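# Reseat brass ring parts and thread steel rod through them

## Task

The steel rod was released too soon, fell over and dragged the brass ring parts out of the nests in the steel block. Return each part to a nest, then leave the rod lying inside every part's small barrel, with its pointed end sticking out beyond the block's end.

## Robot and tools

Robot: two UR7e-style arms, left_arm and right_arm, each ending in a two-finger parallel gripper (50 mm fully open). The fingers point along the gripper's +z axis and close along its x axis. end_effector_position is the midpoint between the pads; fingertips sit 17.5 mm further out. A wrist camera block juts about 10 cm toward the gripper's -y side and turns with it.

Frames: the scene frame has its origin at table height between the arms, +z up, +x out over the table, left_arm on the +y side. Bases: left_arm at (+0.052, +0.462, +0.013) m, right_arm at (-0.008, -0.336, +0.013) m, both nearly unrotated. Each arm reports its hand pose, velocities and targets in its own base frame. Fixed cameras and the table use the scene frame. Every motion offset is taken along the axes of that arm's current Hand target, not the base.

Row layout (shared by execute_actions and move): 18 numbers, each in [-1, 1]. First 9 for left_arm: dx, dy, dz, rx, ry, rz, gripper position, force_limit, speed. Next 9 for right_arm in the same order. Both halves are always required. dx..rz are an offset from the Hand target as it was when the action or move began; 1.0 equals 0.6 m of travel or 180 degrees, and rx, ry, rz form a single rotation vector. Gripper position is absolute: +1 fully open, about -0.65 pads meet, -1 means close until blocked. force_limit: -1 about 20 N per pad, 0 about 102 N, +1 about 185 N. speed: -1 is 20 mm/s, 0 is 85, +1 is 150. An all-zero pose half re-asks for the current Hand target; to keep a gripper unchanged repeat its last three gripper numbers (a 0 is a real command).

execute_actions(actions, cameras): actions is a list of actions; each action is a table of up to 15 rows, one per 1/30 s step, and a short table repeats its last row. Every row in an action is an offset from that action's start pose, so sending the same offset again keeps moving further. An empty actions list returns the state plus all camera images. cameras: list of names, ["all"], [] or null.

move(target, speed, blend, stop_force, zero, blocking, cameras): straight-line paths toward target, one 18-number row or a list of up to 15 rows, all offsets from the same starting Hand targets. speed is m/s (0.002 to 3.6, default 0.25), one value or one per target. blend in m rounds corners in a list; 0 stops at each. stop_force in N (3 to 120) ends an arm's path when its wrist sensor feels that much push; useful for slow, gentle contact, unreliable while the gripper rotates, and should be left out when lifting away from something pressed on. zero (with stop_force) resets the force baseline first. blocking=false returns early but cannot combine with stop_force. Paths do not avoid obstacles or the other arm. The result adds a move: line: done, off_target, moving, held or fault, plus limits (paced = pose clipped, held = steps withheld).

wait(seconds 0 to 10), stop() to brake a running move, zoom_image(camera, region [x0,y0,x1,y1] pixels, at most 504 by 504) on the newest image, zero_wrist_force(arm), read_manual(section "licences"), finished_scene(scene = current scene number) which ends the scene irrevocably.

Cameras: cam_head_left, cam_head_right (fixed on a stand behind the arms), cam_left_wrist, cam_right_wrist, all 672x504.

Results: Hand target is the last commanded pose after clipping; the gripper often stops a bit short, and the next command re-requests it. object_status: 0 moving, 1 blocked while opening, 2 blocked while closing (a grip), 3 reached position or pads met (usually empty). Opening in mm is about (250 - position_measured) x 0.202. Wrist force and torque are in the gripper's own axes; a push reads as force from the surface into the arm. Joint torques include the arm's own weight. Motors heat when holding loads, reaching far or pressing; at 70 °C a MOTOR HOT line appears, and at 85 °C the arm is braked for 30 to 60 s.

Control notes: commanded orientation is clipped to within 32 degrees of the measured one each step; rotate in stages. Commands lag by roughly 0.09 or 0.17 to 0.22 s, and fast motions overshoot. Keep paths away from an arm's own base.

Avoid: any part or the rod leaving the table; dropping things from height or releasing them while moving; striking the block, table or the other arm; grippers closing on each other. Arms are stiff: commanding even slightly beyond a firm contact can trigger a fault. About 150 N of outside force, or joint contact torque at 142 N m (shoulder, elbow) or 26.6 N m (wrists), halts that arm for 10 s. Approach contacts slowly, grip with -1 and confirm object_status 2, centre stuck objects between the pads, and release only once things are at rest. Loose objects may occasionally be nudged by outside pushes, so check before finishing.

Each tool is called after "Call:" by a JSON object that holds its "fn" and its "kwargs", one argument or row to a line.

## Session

Scene 1 done. Look at scene 2.

Call:
{"fn": "execute_actions", "kwargs": {
  "actions": []
}}

Scene clock: 0.00 s.
left_arm: end_effector_position=(+0.3626, -0.0749, +0.1296) position_measured=3 object_status=3 end_effector_quat_wxyz=(+0.695, -0.521, +0.494, -0.029) | right_arm: end_effector_position=(+0.3806, +0.3513, +0.3384) position_measured=3 object_status=3 end_effector_quat_wxyz=(+0.072, +0.744, -0.648, -0.149)
Joint positions: left_arm=[-1.409 -1.375 2.434 -1.115 -0.609 0.763] | right_arm=[3.997 -1.714 -1.389 -1.757 1.869 -2.446]
Joint velocities: within noise
Joint torques (N m): no reading
Motor temperatures (°C): left_arm=[27 29 29 35 36 36] | right_arm=[28 31 27 35 40 37]
Wrist force (N): no reading
Wrist torque (N m): no reading
Wrist force, peak (N): no reading
Hand target: left_arm +0.3626, -0.0749, +0.1296; +0.695, -0.521, +0.494, -0.029 | right_arm +0.3806, +0.3513, +0.3384; +0.072, +0.744, -0.648, -0.149
Tool commands: left_gripper/position=+1.0 left_gripper/force_limit=+1.0 left_gripper/speed=+1.0 right_gripper/position=+1.0 right_gripper/force_limit=+1.0 right_gripper/speed=+1.0

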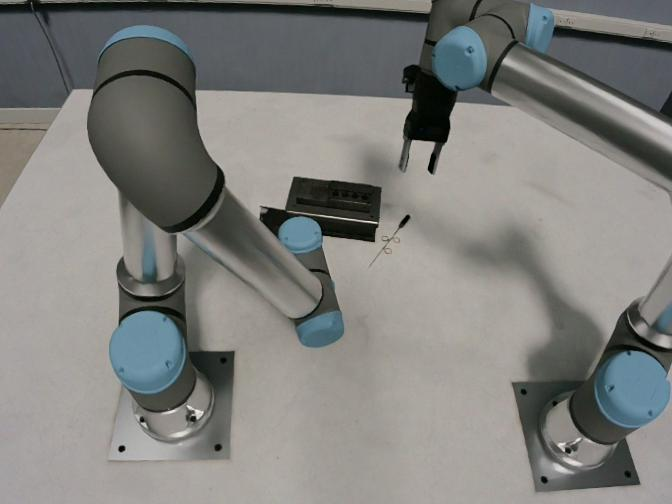

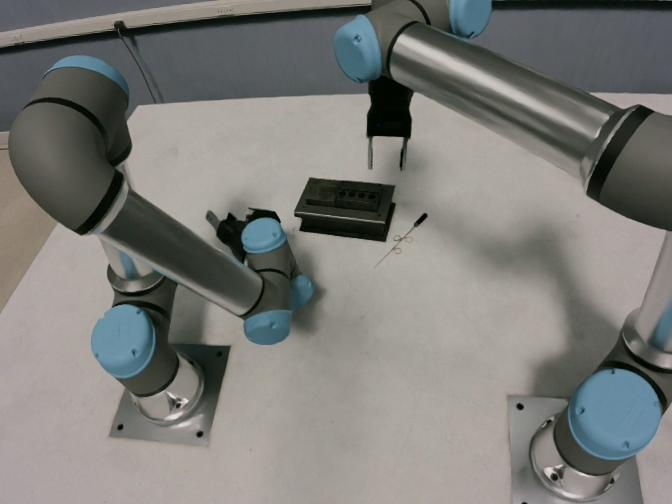

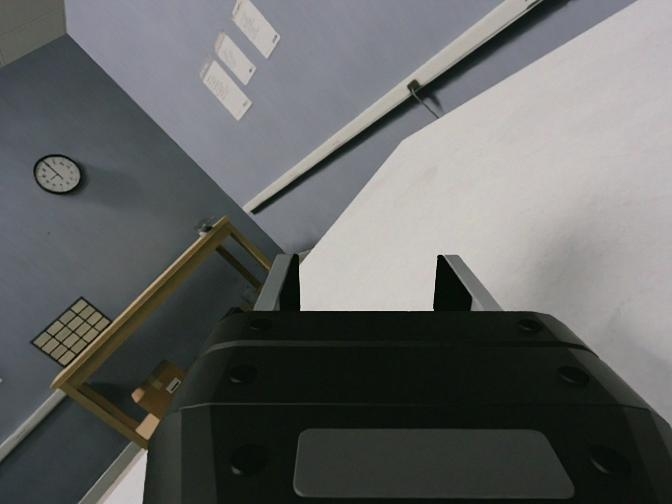

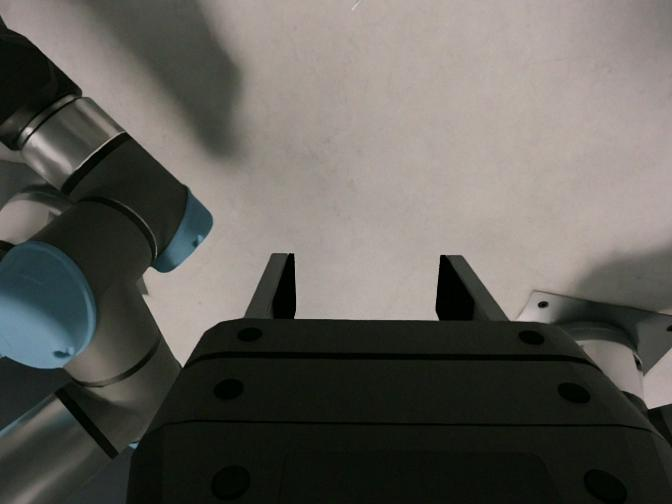

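Call:
{"fn": "zoom_image", "kwargs": {
  "camera": "cam_head_left",
  "region": [250, 160, 430, 290]
}}

Call:
{"fn": "zoom_image", "kwargs": {
  "camera": "cam_head_right",
  "region": [270, 160, 450, 290]
}}

Scaled by 2.800 from the camera's 672x504 image, which has a finer 960x720 frame.

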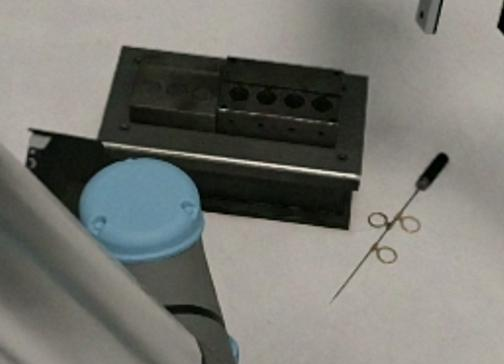

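Scaled by 2.800 from the camera's 672x504 image, which has a finer 960x720 frame.

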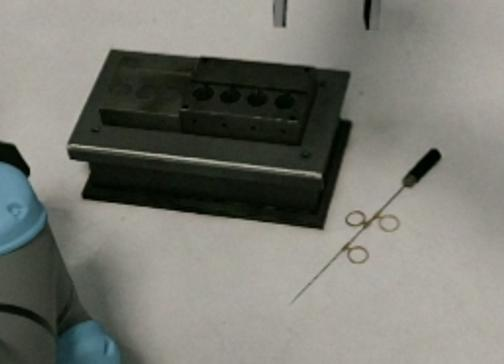

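Call:
{"fn": "move", "kwargs": {
  "target": [0,0,0,0,0,0,1.0,1.0,1.0,0.0705,-0.2115,0.0265,-0.0121,0.1388,-0.7894,0.3,-0.4,1.0],
  "speed": 0.5,
  "cameras": ["cam_right_wrist","cam_head_left","cam_head_right"]
}}

Scene clock: 108.17 s.
left_arm: end_effector_position=(+0.3626, -0.0749, +0.1296) position_measured=3 object_status=3 end_effector_quat_wxyz=(+0.695, -0.521, +0.494, -0.029) | right_arm: end_effector_position=(+0.5001, +0.3302, +0.2800) position_measured=107 object_status=3 end_effector_quat_wxyz=(+0.000, +0.859, +0.513, +0.000)
Joint positions: left_arm=[-1.409 -1.375 2.434 -1.115 -0.609 0.763] | right_arm=[3.949 -1.794 -1.445 -1.473 1.571 -4.981]
Joint torques (N m): left_arm=[-0.28 -18.21 -9.5 1.3 0.11 0.01] | right_arm=[-13.59 44.52 17.57 5.13 1.39 -2.41]
Wrist force (N): left_arm=[-0.1 -0.1 0.5] | right_arm=[-1.2 1.0 0.1]
Wrist torque (N m): left_arm=[-0.02 0.01 0.00] | right_arm=[0.06 0.20 0.01]
Wrist force, peak (N): left_arm=[-0.3 -0.5 0.3] | right_arm=[-1.5 1.3 -0.1]
Hand target: left_arm +0.3626, -0.0749, +0.1296; +0.695, -0.521, +0.494, -0.029 | right_arm +0.5001, +0.3302, +0.2800; +0.000, +0.859, +0.513, +0.000
Off the commanded pose: left_arm 0.000 m, 0 deg | right_arm 0.000 m, 0 deg.
move: done
Images, in order (width x height): cam_head_left 672x504, cam_head_right 672x504, cam_right_wrist 672x504.

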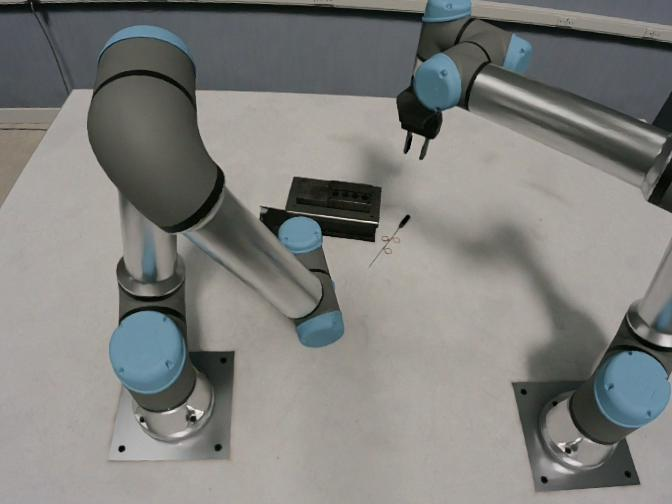

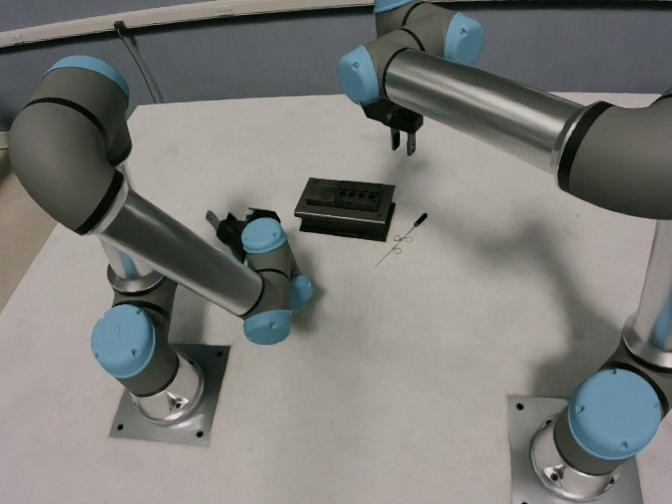

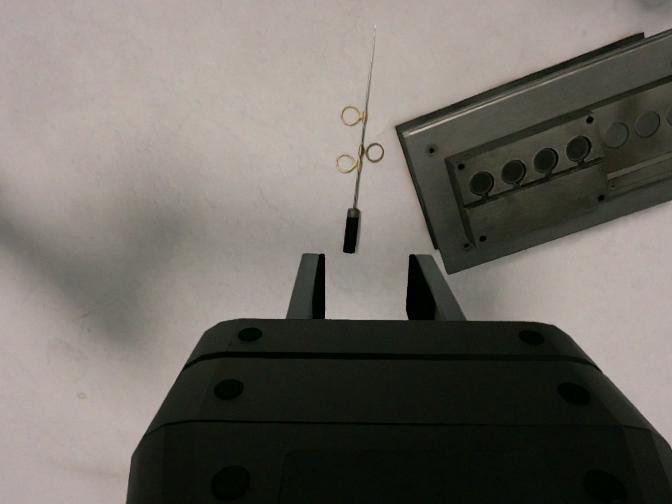

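Call:
{"fn": "zoom_image", "kwargs": {
  "camera": "cam_right_wrist",
  "region": [300, 10, 440, 260]
}}

Call:
{"fn": "zoom_image", "kwargs": {
  "camera": "cam_right_wrist",
  "region": [390, 20, 672, 280]
}}

Scaled by 2.016 from the camera's 672x504 image, which has a finer 960x720 frame.

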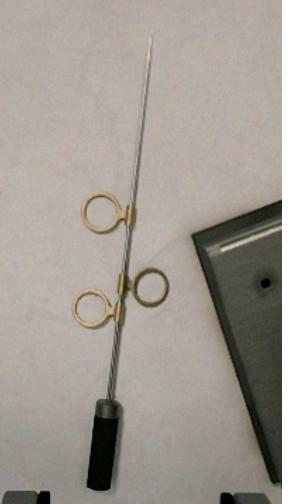

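Scaled by 1.787 from the camera's 672x504 image, which has a finer 960x720 frame.

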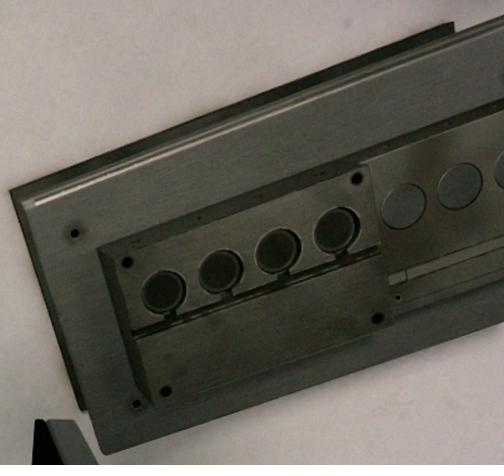

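Call:
{"fn": "move", "kwargs": {
  "target": [-0.1227,-0.3286,-0.1824,0.0311,0.5488,0.4481,0.3,-0.4,1.0,0.0077,0.1145,0.3417,0,0,0.0311,0.3,-0.4,1.0],
  "speed": 0.4,
  "cameras": ["cam_right_wrist","cam_left_wrist","cam_head_left"]
}}

Scene clock: 238.87 s.
left_arm: end_effector_position=(+0.3402, -0.1999, +0.3299) position_measured=107 object_status=3 end_effector_quat_wxyz=(+0.000, +0.098, +0.995, +0.000) | right_arm: end_effector_position=(+0.5629, +0.3018, +0.0750) position_measured=107 object_status=3 end_effector_quat_wxyz=(+0.000, +0.883, +0.470, +0.000)
Joint positions: left_arm=[-0.876 -1.858 1.81 -1.523 -1.57 4.032] | right_arm=[3.844 -2.04 -1.66 -1.012 1.571 -4.989]
Joint torques (N m): left_arm=[7.78 -1.92 -31.35 -0.1 -2.25 2.24] | right_arm=[-12.96 32.54 12.87 5.05 1.26 -2.51]
Wrist force (N): left_arm=[2.0 2.9 -0.2] | right_arm=[-1.5 1.2 0.3]
Wrist torque (N m): left_arm=[0.18 -0.38 -0.13] | right_arm=[0.07 0.22 0.01]
Wrist force, peak (N): left_arm=[2.0 2.9 -0.2] | right_arm=[-1.6 1.7 0.8]
Hand target: left_arm +0.3402, -0.1999, +0.3299; +0.000, +0.098, +0.995, +0.000 | right_arm +0.5629, +0.3018, +0.0750; +0.000, +0.883, +0.470, +0.000
Off the commanded pose: left_arm 0.000 m, 0 deg | right_arm 0.000 m, 0 deg.
move: done
Images, in order (width x height): cam_head_left 672x504, cam_left_wrist 672x504, cam_right_wrist 672x504.

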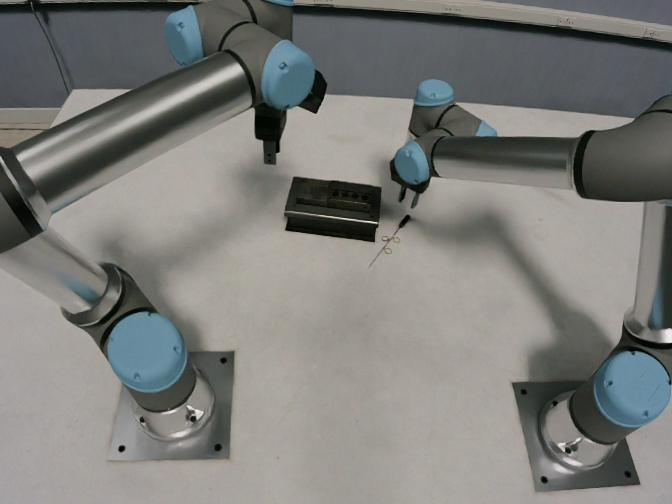

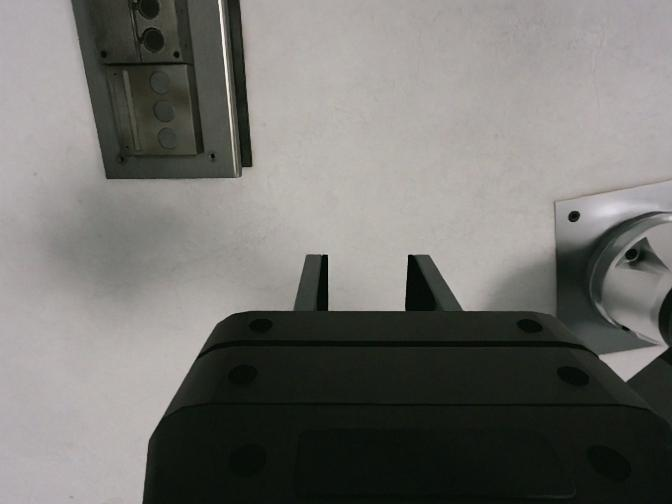

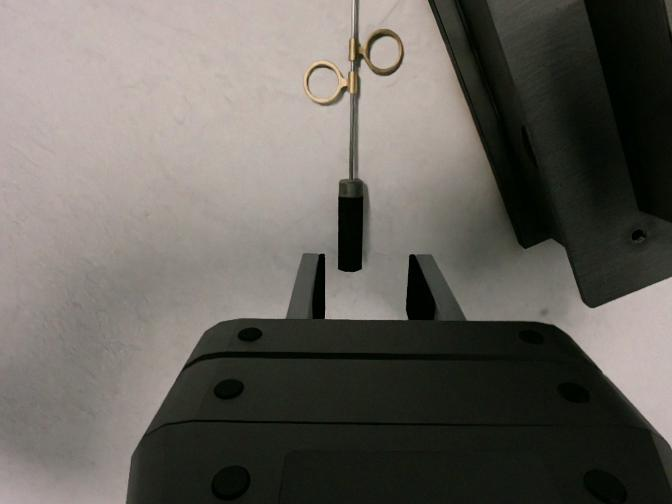

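Call:
{"fn": "move", "kwargs": {
  "target": [
    [0,0,0,0,0,0,0.3,-0.4,1.0,-0.0065,0.0053,0.085,0,0,0,0.3,-0.4,1.0],
    [0,0,0,0,0,0,0.3,-0.4,1.0,-0.0065,0.0053,0.115,0,0,0,0.3,-0.4,1.0]
  ],
  "speed": [0.15,0.04],
  "blend": [0.003,0],
  "stop_force": 8,
  "cameras": ["cam_right_wrist"]
}}

Scene clock: 258.60 s.
left_arm: end_effector_position=(+0.3402, -0.1999, +0.3299) position_measured=107 object_status=3 end_effector_quat_wxyz=(+0.000, +0.098, +0.995, +0.000) | right_arm: end_effector_position=(+0.5634, +0.2969, +0.0060) position_measured=107 object_status=3 end_effector_quat_wxyz=(+0.000, +0.883, +0.470, +0.000)
Joint positions: left_arm=[-0.876 -1.857 1.809 -1.523 -1.57 4.032] | right_arm=[3.837 -2.133 -1.723 -0.855 1.571 -4.996]
Joint torques (N m): left_arm=[8.45 -3.92 -34.33 -0.18 -2.17 2.07] | right_arm=[-12.84 33.86 11.21 5.09 -0.89 -2.5]
Wrist force (N): left_arm=[1.6 3.0 -0.2] | right_arm=[-1.5 1.4 0.1]
Wrist torque (N m): left_arm=[0.19 -0.32 -0.13] | right_arm=[0.10 0.22 0.00]
Wrist force, peak (N): left_arm=[2.0 3.1 -0.1] | right_arm=[-1.8 1.2 1.2]
Hand target: left_arm +0.3402, -0.1999, +0.3299; +0.000, +0.098, +0.995, +0.000 | right_arm +0.5634, +0.2969, +0.0059; +0.000, +0.883, +0.470, +0.000
Off the commanded pose: left_arm 0.000 m, 0 deg | right_arm 0.000 m, 0 deg.
move: done
Images, in order (width x height): cam_right_wrist 672x504.

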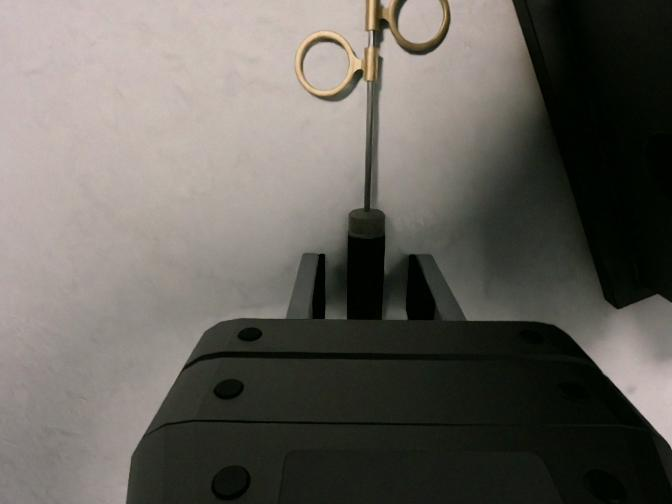

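Call:
{"fn": "execute_actions", "kwargs": {
  "actions": [
    [[0,0,0,0,0,0,0.3,-0.4,1.0,0,0,0,0,0,0,-1,-0.4,-0.8]],
    [[0,0,0,0,0,0,0.3,-0.4,1.0,0,0,0,0,0,0,-1,-0.4,-0.8]]
  ],
  "cameras": ["cam_right_wrist"]
}}

Scene clock: 263.63 s.
left_arm: end_effector_position=(+0.3402, -0.1999, +0.3299) position_measured=107 object_status=3 end_effector_quat_wxyz=(+0.000, +0.098, +0.995, +0.000) | right_arm: end_effector_position=(+0.5634, +0.2969, +0.0059) position_measured=195 object_status=2 end_effector_quat_wxyz=(+0.000, +0.883, +0.470, +0.000)
Joint positions: left_arm=[-0.876 -1.857 1.809 -1.523 -1.57 4.032] | right_arm=[3.837 -2.133 -1.723 -0.855 1.571 -4.996]
Joint torques (N m): left_arm=[8.05 -4.15 -34.45 -0.22 -2.15 1.97] | right_arm=[-12.39 34.19 12.15 4.28 -0.96 -2.38]
Wrist force (N): left_arm=[1.8 2.9 0.2] | right_arm=[-1.6 1.4 0.4]
Wrist torque (N m): left_arm=[0.17 -0.34 -0.14] | right_arm=[0.09 0.24 0.00]
Wrist force, peak (N): left_arm=[2.0 3.2 -0.2] | right_arm=[-1.8 1.4 0.3]
Hand target: left_arm +0.3402, -0.1999, +0.3299; +0.000, +0.098, +0.995, +0.000 | right_arm +0.5634, +0.2969, +0.0059; +0.000, +0.883, +0.470, +0.000
Off the commanded pose: left_arm 0.000 m, 0 deg | right_arm 0.000 m, 0 deg.
Images, in order (width x height): cam_right_wrist 672x504.

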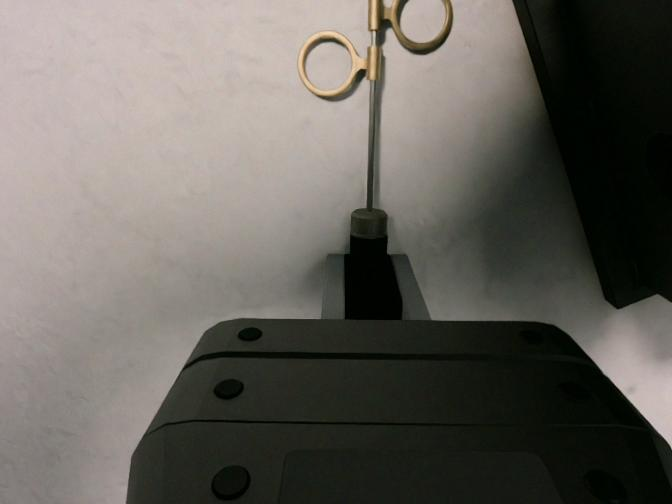

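Call:
{"fn": "move", "kwargs": {
  "target": [
    [0,0,0,0,0,0,0.3,-0.4,1.0,-0.02,0,-0.1,0,0,0,-1,-0.4,-0.8],
    [0,0,0,0,0,0,0.3,-0.4,1.0,-0.03,-0.05,-0.31,0,0,0,-1,-0.4,-0.8],
    [0,0,0,0,0,0,0.3,-0.4,1.0,-0.0408,-0.0998,-0.3902,0.1388,-0.2231,0.3352,-1,-0.4,-0.8]
  ],
  "speed": [0.08,0.2,0.25],
  "blend": [0.01,0.02,0],
  "cameras": ["cam_right_wrist","cam_left_wrist","cam_head_left","cam_head_right"]
}}

Scene clock: 284.43 s.
left_arm: end_effector_position=(+0.3402, -0.1999, +0.3299) position_measured=107 object_status=3 end_effector_quat_wxyz=(+0.000, +0.098, +0.995, +0.000) | right_arm: end_effector_position=(+0.4999, +0.3098, +0.2400) position_measured=195 object_status=2 end_effector_quat_wxyz=(-0.026, +0.922, -0.062, -0.381) end_effector_velocity=(-0.001, +0.000, +0.000) end_effector_angular_velocity=(-0.003, +0.006, -0.004)
Joint positions: left_arm=[-0.876 -1.857 1.809 -1.523 -1.57 4.032] | right_arm=[3.719 -2.215 -0.975 -2.169 2.051 -4.165]
Joint velocities: left_arm=[within noise] | right_arm=[-0.001 -0.001 0.001 -0.005 0.003 0.003]
Joint torques (N m): left_arm=[8.59 -3.99 -34.77 -0.28 -2.05 1.88] | right_arm=[-13.12 40.39 39.61 -0.76 2.21 2.85]
Wrist force (N): left_arm=[2.0 2.9 0.1] | right_arm=[2.9 1.3 -0.4]
Wrist torque (N m): left_arm=[0.19 -0.37 -0.13] | right_arm=[0.10 -0.23 -0.10]
Wrist force, peak (N): left_arm=[2.0 3.1 -0.1] | right_arm=[2.9 1.5 -0.5]
Hand target: left_arm +0.3402, -0.1999, +0.3299; +0.000, +0.098, +0.995, +0.000 | right_arm +0.4999, +0.3098, +0.2400; -0.026, +0.922, -0.062, -0.382
Off the commanded pose: left_arm 0.000 m, 0 deg | right_arm 0.000 m, 0 deg.
move: done

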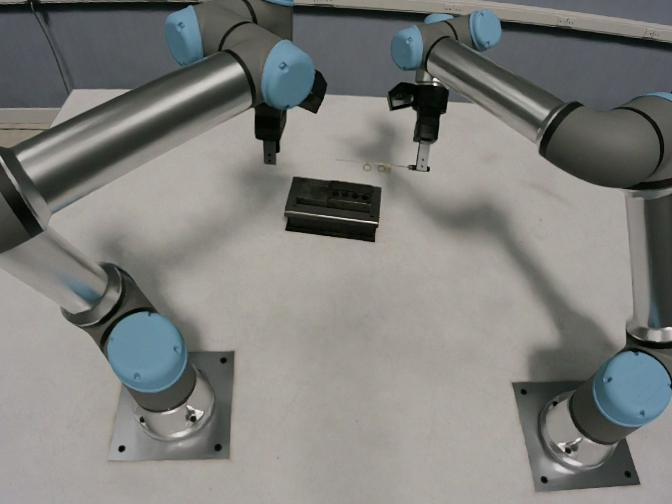

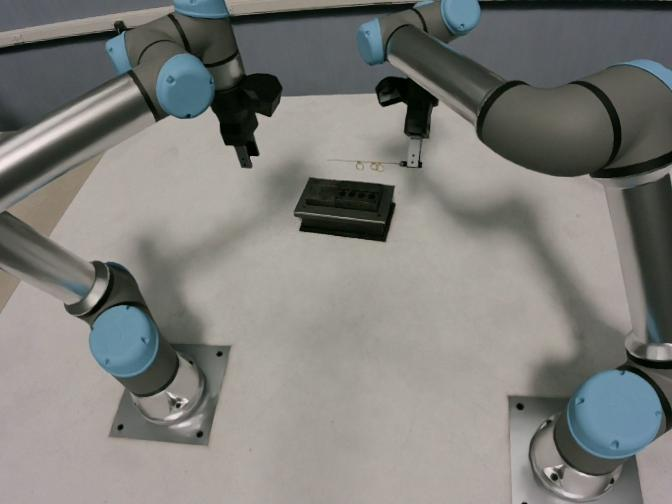

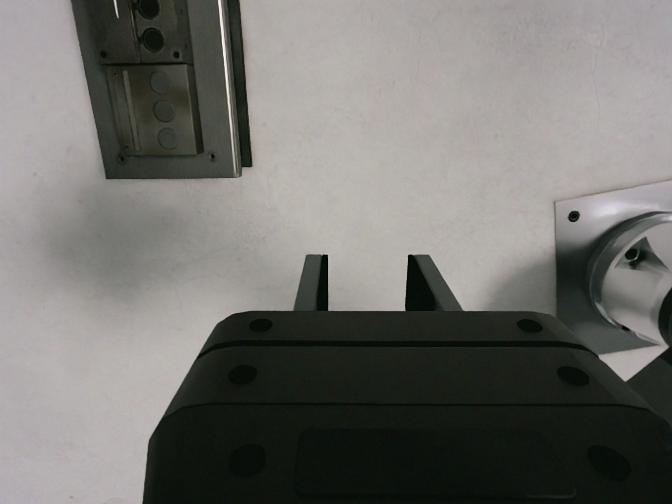

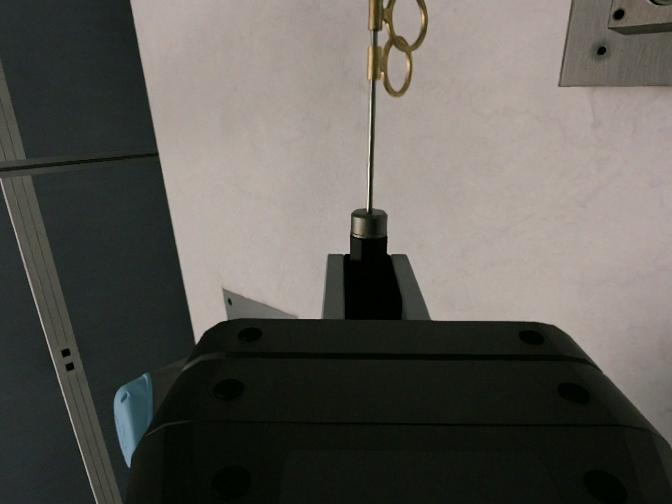

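Call:
{"fn": "move", "kwargs": {
  "target": [-0.0750,-0.2747,0.0355,0,-0.25,0,0.3,-0.4,1.0,0,0,0,0,0,0,-1,-0.4,-0.8],
  "speed": 0.3,
  "cameras": ["cam_left_wrist","cam_right_wrist","cam_head_left"]
}}

Call:
{"fn": "zoom_image", "kwargs": {
  "camera": "cam_left_wrist",
  "region": [240, 0, 480, 270]
}}

Call:
{"fn": "zoom_image", "kwargs": {
  "camera": "cam_right_wrist",
  "region": [290, 0, 460, 260]
}}

Scene clock: 295.47 s.
left_arm: end_effector_position=(+0.3522, -0.3703, +0.3086) position_measured=107 object_status=3 end_effector_quat_wxyz=(+0.381, +0.091, +0.919, -0.037) | right_arm: end_effector_position=(+0.4999, +0.3098, +0.2400) position_measured=195 object_status=2 end_effector_quat_wxyz=(-0.026, +0.922, -0.062, -0.382)
Joint positions: left_arm=[-1.457 -1.858 2.135 -2.144 -0.832 3.567] | right_arm=[3.719 -2.215 -0.975 -2.17 2.051 -4.165]
Joint torques (N m): left_arm=[-9.36 -3.74 -14.32 -6.64 3.66 -2.11] | right_arm=[-12.88 40.21 39.12 -1.09 2.19 2.77]
Wrist force (N): left_arm=[0.9 2.3 -0.1] | right_arm=[2.8 1.2 -0.5]
Wrist torque (N m): left_arm=[0.18 -0.11 0.24] | right_arm=[0.08 -0.22 -0.11]
Wrist force, peak (N): left_arm=[1.3 3.9 -0.3] | right_arm=[3.1 1.5 -0.5]
Hand target: left_arm +0.3522, -0.3704, +0.3086; +0.381, +0.091, +0.919, -0.037 | right_arm +0.4999, +0.3098, +0.2400; -0.026, +0.922, -0.062, -0.382
Off the commanded pose: left_arm 0.000 m, 0 deg | right_arm 0.000 m, 0 deg.
move: done
Images, in order (width x height): cam_head_left 672x504, cam_left_wrist 672x504, cam_right_wrist 672x504.

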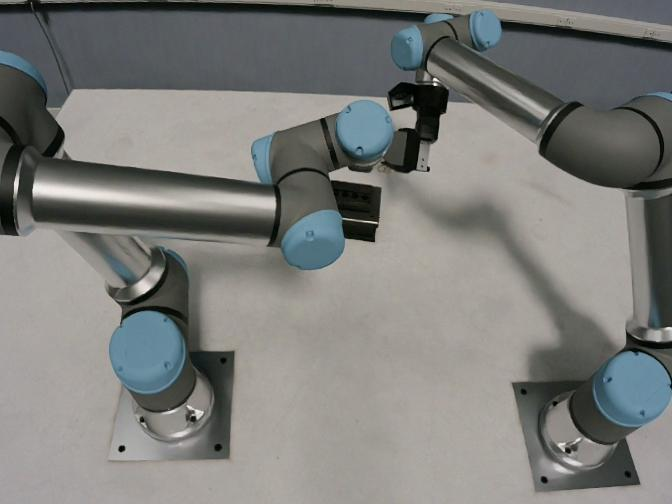

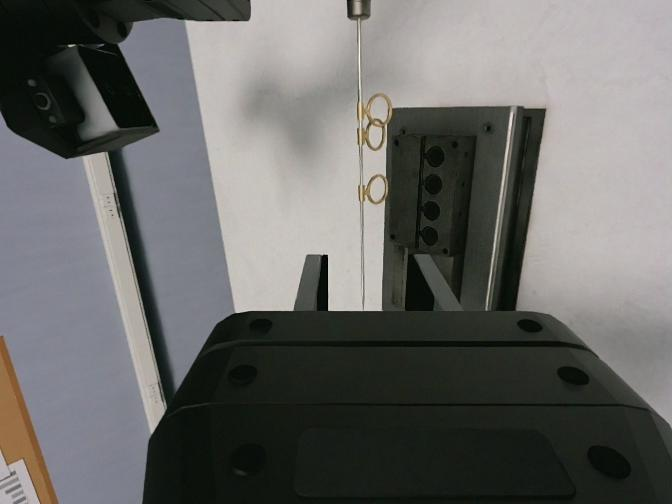

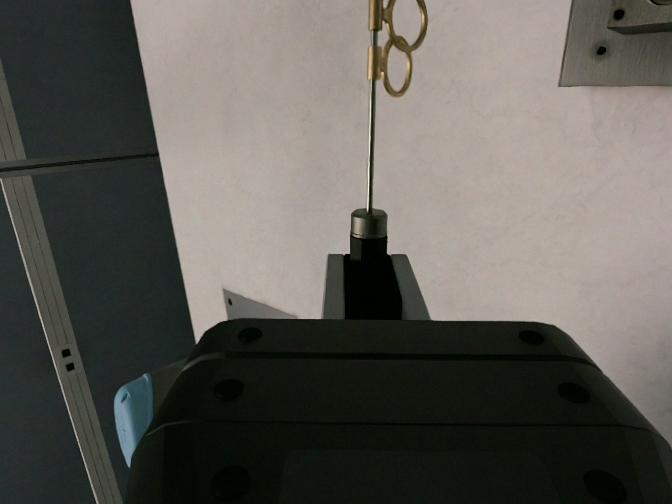

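Scaled by 1.867 from the camera's 672x504 image, which has a finer 960x720 frame.

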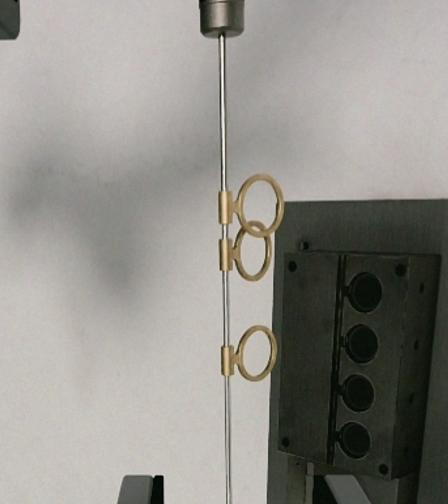

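Scaled by 1.938 from the camera's 672x504 image, which has a finer 960x720 frame.

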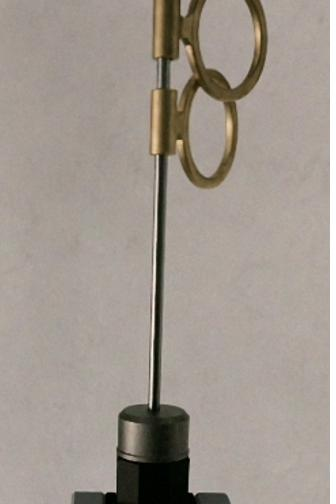

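Call:
{"fn": "move", "kwargs": {
  "target": [0,0,0,0,0,0,0.3,-0.4,1.0,0,0,0,0.01156,0,0,-1,-0.4,-0.8],
  "speed": 0.1,
  "cameras": ["cam_left_wrist"]
}}

Call:
{"fn": "zoom_image", "kwargs": {
  "camera": "cam_left_wrist",
  "region": [300, 0, 420, 135]
}}

Call:
{"fn": "zoom_image", "kwargs": {
  "camera": "cam_left_wrist",
  "region": [300, 120, 420, 255]
}}

Scene clock: 332.77 s.
left_arm: end_effector_position=(+0.3522, -0.3704, +0.3086) position_measured=107 object_status=3 end_effector_quat_wxyz=(+0.381, +0.091, +0.919, -0.037) | right_arm: end_effector_position=(+0.4999, +0.3098, +0.2400) position_measured=195 object_status=2 end_effector_quat_wxyz=(-0.043, +0.921, -0.069, -0.380)
Joint positions: left_arm=[-1.457 -1.858 2.136 -2.144 -0.832 3.567] | right_arm=[3.71 -2.199 -1.006 -2.138 2.076 -4.163]
Joint torques (N m): left_arm=[-8.67 -4.07 -14.22 -6.48 3.69 -1.59] | right_arm=[-12.71 59.46 14.94 3.33 2.44 2.82]
Wrist force (N): left_arm=[0.6 2.4 0.0] | right_arm=[2.9 1.2 -0.5]
Wrist torque (N m): left_arm=[0.21 -0.05 0.24] | right_arm=[0.06 -0.21 -0.11]
Wrist force, peak (N): left_arm=[0.7 2.7 0.0] | right_arm=[3.1 1.2 -0.6]
Hand target: left_arm +0.3522, -0.3704, +0.3086; +0.381, +0.091, +0.919, -0.037 | right_arm +0.4999, +0.3098, +0.2400; -0.043, +0.921, -0.069, -0.380
Off the commanded pose: left_arm 0.000 m, 0 deg | right_arm 0.000 m, 0 deg.
move: done
Images, in order (width x height): cam_left_wrist 672x504.

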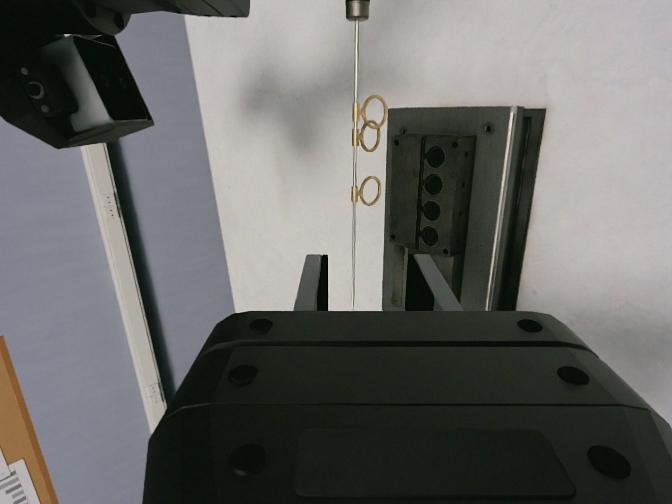

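Scaled by 3.733 from the camera's 672x504 image, which has a finer 960x720 frame.

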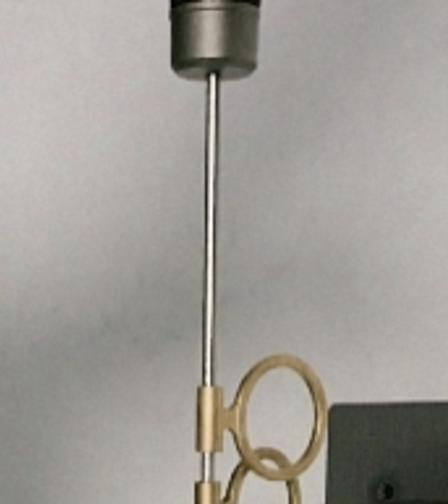

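Scaled by 3.733 from the camera's 672x504 image, which has a finer 960x720 frame.

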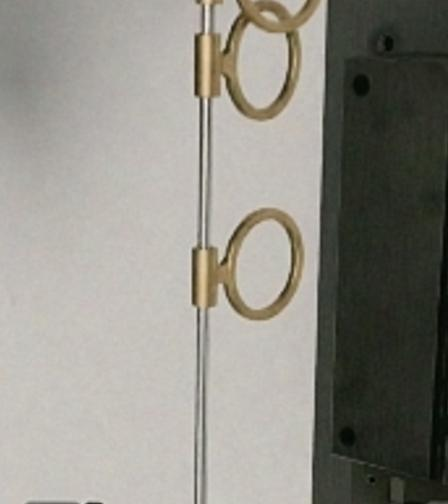

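Call:
{"fn": "move", "kwargs": {
  "target": [-0.00133,-0.00717,0.1400,0,0,0,0.3,-0.4,1.0,0,0,0,0,0,0,-1,-0.4,-0.8],
  "speed": 0.15,
  "cameras": ["cam_left_wrist","cam_right_wrist"]
}}

Call:
{"fn": "zoom_image", "kwargs": {
  "camera": "cam_left_wrist",
  "region": [290, 0, 470, 270]
}}

Scene clock: 341.07 s.
left_arm: end_effector_position=(+0.4102, -0.3863, +0.2498) position_measured=107 object_status=3 end_effector_quat_wxyz=(+0.381, +0.091, +0.919, -0.037) | right_arm: end_effector_position=(+0.4999, +0.3098, +0.2400) position_measured=195 object_status=2 end_effector_quat_wxyz=(-0.043, +0.921, -0.069, -0.380)
Joint positions: left_arm=[-1.313 -1.653 2.168 -2.499 -0.882 3.746] | right_arm=[3.71 -2.198 -1.006 -2.138 2.076 -4.163]
Joint torques (N m): left_arm=[6.9 -10.84 -32.03 -6.39 -0.54 2.26] | right_arm=[-13.01 59.05 15.79 3.2 2.33 2.74]
Wrist force (N): left_arm=[0.2 2.0 -0.4] | right_arm=[2.8 1.1 -0.5]
Wrist torque (N m): left_arm=[0.14 0.02 0.04] | right_arm=[0.04 -0.20 -0.12]
Wrist force, peak (N): left_arm=[0.6 2.6 -1.2] | right_arm=[3.0 1.4 -0.4]
Hand target: left_arm +0.4102, -0.3863, +0.2498; +0.381, +0.091, +0.919, -0.037 | right_arm +0.4999, +0.3098, +0.2400; -0.043, +0.921, -0.069, -0.380
Off the commanded pose: left_arm 0.000 m, 0 deg | right_arm 0.000 m, 0 deg.
move: done
Images, in order (width x height): cam_left_wrist 672x504, cam_right_wrist 672x504.

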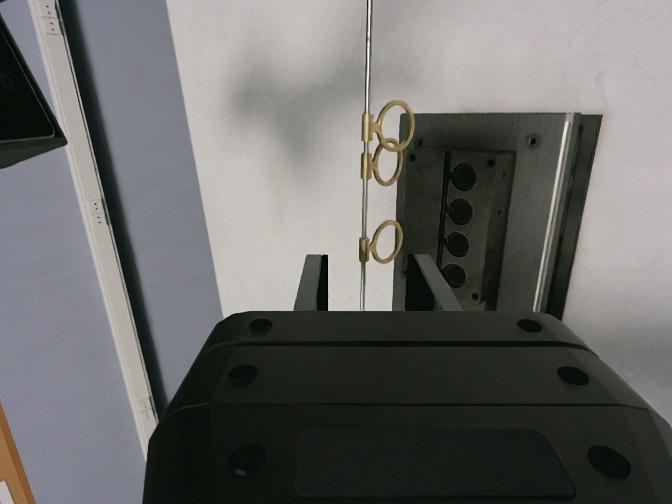

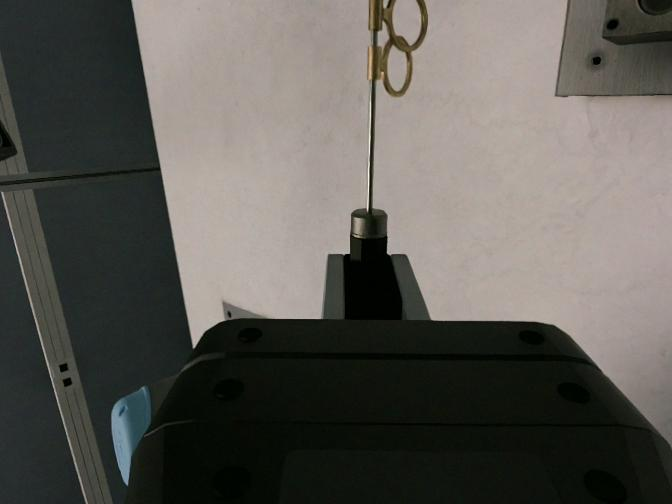

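Scaled by 1.867 from the camera's 672x504 image, which has a finer 960x720 frame.

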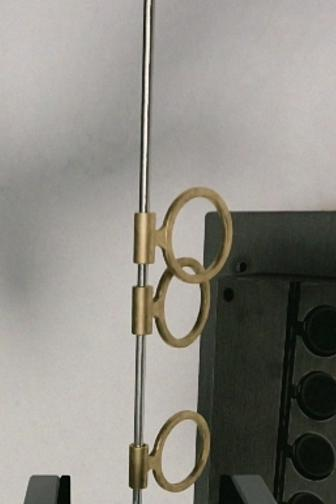

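Call:
{"fn": "move", "kwargs": {
  "target": [-0.0013,-0.0012,0.0242,0,0,0,0.3,-0.4,1.0,0,0,0,0,0,0,-1,-0.4,-0.8],
  "speed": 0.06
}}

Call:
{"fn": "execute_actions", "kwargs": {
  "actions": [
    [[0,0,0,0,0,0,-0.35,-0.9,-0.5,0,0,0,0,0,0,-1,-0.4,-0.8]],
    [[0,0,0,0,0,0,-1,-0.9,-0.9,0,0,0,0,0,0,-1,-0.4,-0.8]]
  ],
  "cameras": ["cam_left_wrist","cam_right_wrist"]
}}

Call:
{"fn": "zoom_image", "kwargs": {
  "camera": "cam_left_wrist",
  "region": [290, 80, 450, 320]
}}

Scene clock: 348.70 s.
left_arm: end_effector_position=(+0.4206, -0.3891, +0.2402) position_measured=107 object_status=3 end_effector_quat_wxyz=(+0.381, +0.091, +0.919, -0.037) | right_arm: end_effector_position=(+0.4999, +0.3098, +0.2400) position_measured=195 object_status=2 end_effector_quat_wxyz=(-0.043, +0.921, -0.069, -0.380)
Joint positions: left_arm=[-1.29 -1.614 2.165 -2.553 -0.891 3.773] | right_arm=[3.71 -2.198 -1.006 -2.138 2.076 -4.163]
Joint torques (N m): left_arm=[8.58 -13.19 -31.91 -6.33 -0.71 2.04] | right_arm=[-13.43 59.58 15.2 3.16 2.36 2.75]
Wrist force (N): left_arm=[0.6 2.0 0.3] | right_arm=[2.8 1.3 -0.4]
Wrist torque (N m): left_arm=[0.12 -0.03 0.03] | right_arm=[0.09 -0.20 -0.11]
Wrist force, peak (N): left_arm=[0.5 2.2 -0.2] | right_arm=[2.9 1.5 -0.8]
Hand target: left_arm +0.4207, -0.3891, +0.2401; +0.381, +0.091, +0.919, -0.037 | right_arm +0.4999, +0.3098, +0.2400; -0.043, +0.921, -0.069, -0.380
Off the commanded pose: left_arm 0.000 m, 0 deg | right_arm 0.000 m, 0 deg.
move: done

Scene clock: 349.90 s.
left_arm: end_effector_position=(+0.4207, -0.3891, +0.2401) position_measured=235 object_status=2 end_effector_quat_wxyz=(+0.381, +0.091, +0.919, -0.037) | right_arm: end_effector_position=(+0.4999, +0.3098, +0.2400) position_measured=195 object_status=2 end_effector_quat_wxyz=(-0.043, +0.921, -0.069, -0.380)
Joint positions: left_arm=[-1.289 -1.614 2.165 -2.553 -0.891 3.774] | right_arm=[3.71 -2.198 -1.006 -2.138 2.076 -4.163]
Joint torques (N m): left_arm=[8.01 -12.18 -31.66 -6.58 -0.57 1.96] | right_arm=[-13.07 59.58 15.93 3.21 2.36 2.74]
Wrist force (N): left_arm=[0.5 2.1 0.1] | right_arm=[2.9 1.2 -0.3]
Wrist torque (N m): left_arm=[0.14 -0.01 0.04] | right_arm=[0.06 -0.20 -0.10]
Wrist force, peak (N): left_arm=[0.6 2.4 0.4] | right_arm=[2.9 1.5 -0.5]
Hand target: left_arm +0.4207, -0.3891, +0.2401; +0.381, +0.091, +0.919, -0.037 | right_arm +0.4999, +0.3098, +0.2400; -0.043, +0.921, -0.069, -0.380
Off the commanded pose: left_arm 0.000 m, 0 deg | right_arm 0.000 m, 0 deg.
Images, in order (width x height): cam_left_wrist 672x504, cam_right_wrist 672x504.

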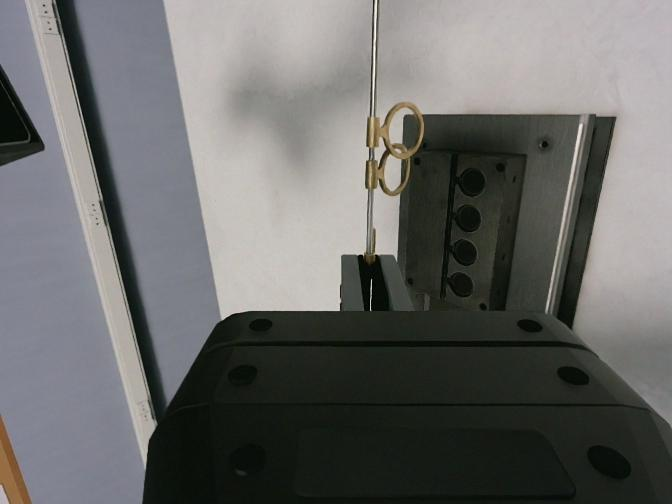

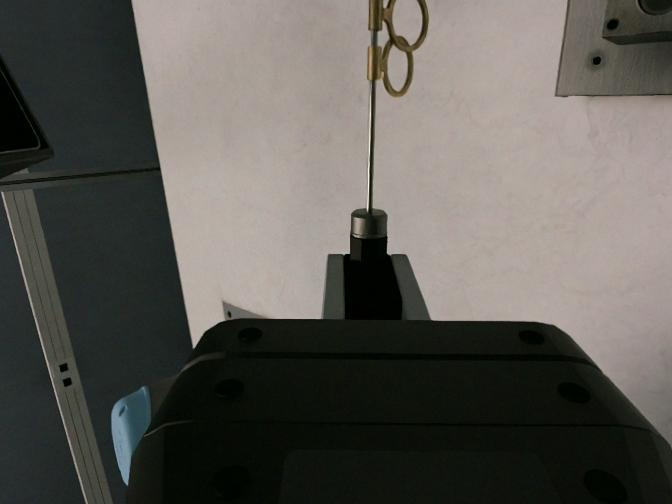

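Scaled by 2.100 from the camera's 672x504 image, which has a finer 960x720 frame.

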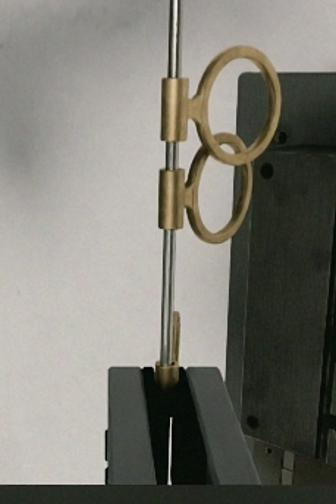

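Call:
{"fn": "move", "kwargs": {
  "target": [0,0.04617,0,0,0,0,-1,-0.9,-0.9,0,0,0,0,0,0,-1,-0.4,-0.8],
  "speed": 0.03,
  "cameras": ["cam_left_wrist"]
}}

Call:
{"fn": "zoom_image", "kwargs": {
  "camera": "cam_left_wrist",
  "region": [290, 0, 470, 320]
}}

Scene clock: 353.37 s.
left_arm: end_effector_position=(+0.4260, -0.3621, +0.2401) position_measured=235 object_status=2 end_effector_quat_wxyz=(+0.381, +0.091, +0.919, -0.037) | right_arm: end_effector_position=(+0.4999, +0.3098, +0.2400) position_measured=195 object_status=2 end_effector_quat_wxyz=(-0.043, +0.921, -0.069, -0.380)
Joint positions: left_arm=[-1.257 -1.657 2.211 -2.58 -0.906 3.812] | right_arm=[3.71 -2.198 -1.006 -2.138 2.076 -4.163]
Joint torques (N m): left_arm=[8.37 -25.98 -14.05 -6.97 -0.82 1.75] | right_arm=[-12.86 58.92 16.49 3.07 2.18 2.52]
Wrist force (N): left_arm=[0.5 2.3 0.2] | right_arm=[3.2 1.4 -0.2]
Wrist torque (N m): left_arm=[0.19 -0.04 0.03] | right_arm=[0.09 -0.24 -0.11]
Wrist force, peak (N): left_arm=[0.7 2.5 0.1] | right_arm=[3.1 1.5 -0.3]
Hand target: left_arm +0.4261, -0.3619, +0.2401; +0.381, +0.091, +0.919, -0.037 | right_arm +0.4999, +0.3098, +0.2400; -0.043, +0.921, -0.069, -0.380
Off the commanded pose: left_arm 0.000 m, 0 deg | right_arm 0.000 m, 0 deg.
move: done
Images, in order (width x height): cam_left_wrist 672x504.

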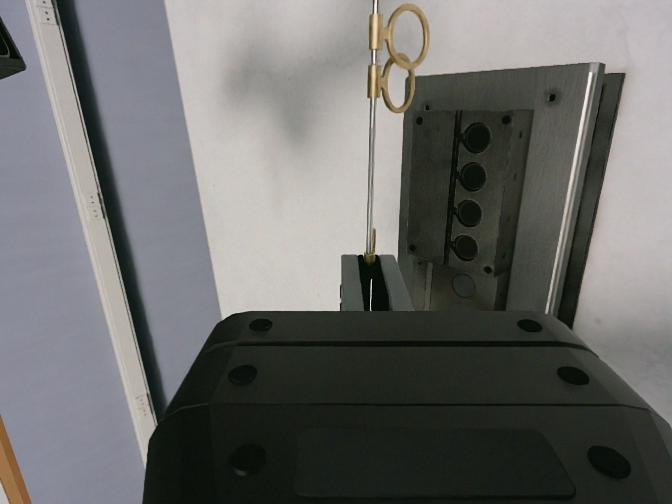

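Scaled by 1.575 from the camera's 672x504 image, which has a finer 960x720 frame.

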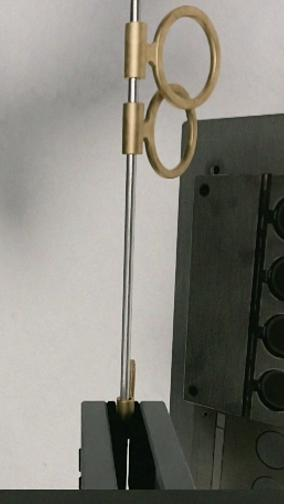

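Call:
{"fn": "move", "kwargs": {
  "target": [
    [0,0,0,0,0,0,0.3,-0.9,-0.5,0,0,0,0,0,0,-1,-0.4,-0.8],
    [0,0,-0.0333,0,0,0,0.3,-0.9,-0.5,0,0,0,0,0,0,-1,-0.4,-0.8],
    [0,-0.0977,-0.0333,0,0,0,0.3,-0.9,-0.5,0,0,0,0,0,0,-1,-0.4,-0.8],
    [0,-0.0977,-0.0242,0,0,0,0.3,-0.9,-0.5,0,0,0,0,0,0,-1,-0.4,-0.8]
  ],
  "speed": [0.05,0.08,0.12,0.08],
  "blend": [0,0.004,0.004,0],
  "cameras": ["cam_left_wrist"]
}}

Call:
{"fn": "zoom_image", "kwargs": {
  "camera": "cam_left_wrist",
  "region": [290, 80, 450, 320]
}}

Scene clock: 365.10 s.
left_arm: end_effector_position=(+0.4046, -0.4173, +0.2504) position_measured=107 object_status=3 end_effector_quat_wxyz=(+0.381, +0.090, +0.919, -0.037) | right_arm: end_effector_position=(+0.4999, +0.3098, +0.2400) position_measured=195 object_status=2 end_effector_quat_wxyz=(-0.043, +0.921, -0.069, -0.380)
Joint positions: left_arm=[-1.344 -1.599 2.11 -2.471 -0.869 3.708] | right_arm=[3.71 -2.198 -1.006 -2.138 2.076 -4.163]
Joint torques (N m): left_arm=[8.56 -14.48 -30.6 -6.26 0.15 1.87] | right_arm=[-13.11 58.91 17.07 2.68 2.18 2.29]
Wrist force (N): left_arm=[0.6 2.2 0.2] | right_arm=[2.7 1.2 -0.4]
Wrist torque (N m): left_arm=[0.17 -0.01 0.22] | right_arm=[0.07 -0.18 -0.11]
Wrist force, peak (N): left_arm=[0.7 3.2 -0.4] | right_arm=[3.0 1.5 -0.6]
Hand target: left_arm +0.4046, -0.4174, +0.2504; +0.381, +0.091, +0.919, -0.037 | right_arm +0.4999, +0.3098, +0.2400; -0.043, +0.921, -0.069, -0.380
Off the commanded pose: left_arm 0.000 m, 0 deg | right_arm 0.000 m, 0 deg.
move: done; blend cut to 0.0027 m at target 3
Images, in order (width x height): cam_left_wrist 672x504.

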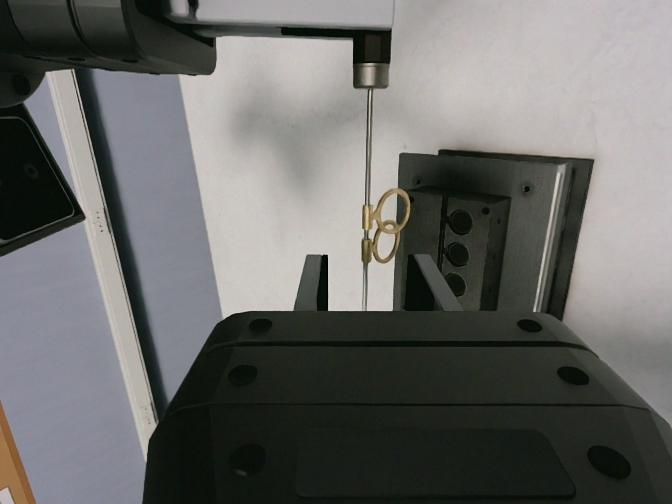

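Scaled by 2.100 from the camera's 672x504 image, which has a finer 960x720 frame.

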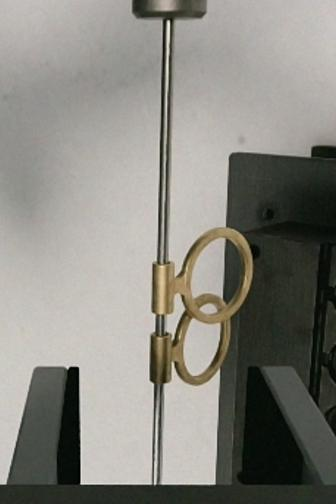

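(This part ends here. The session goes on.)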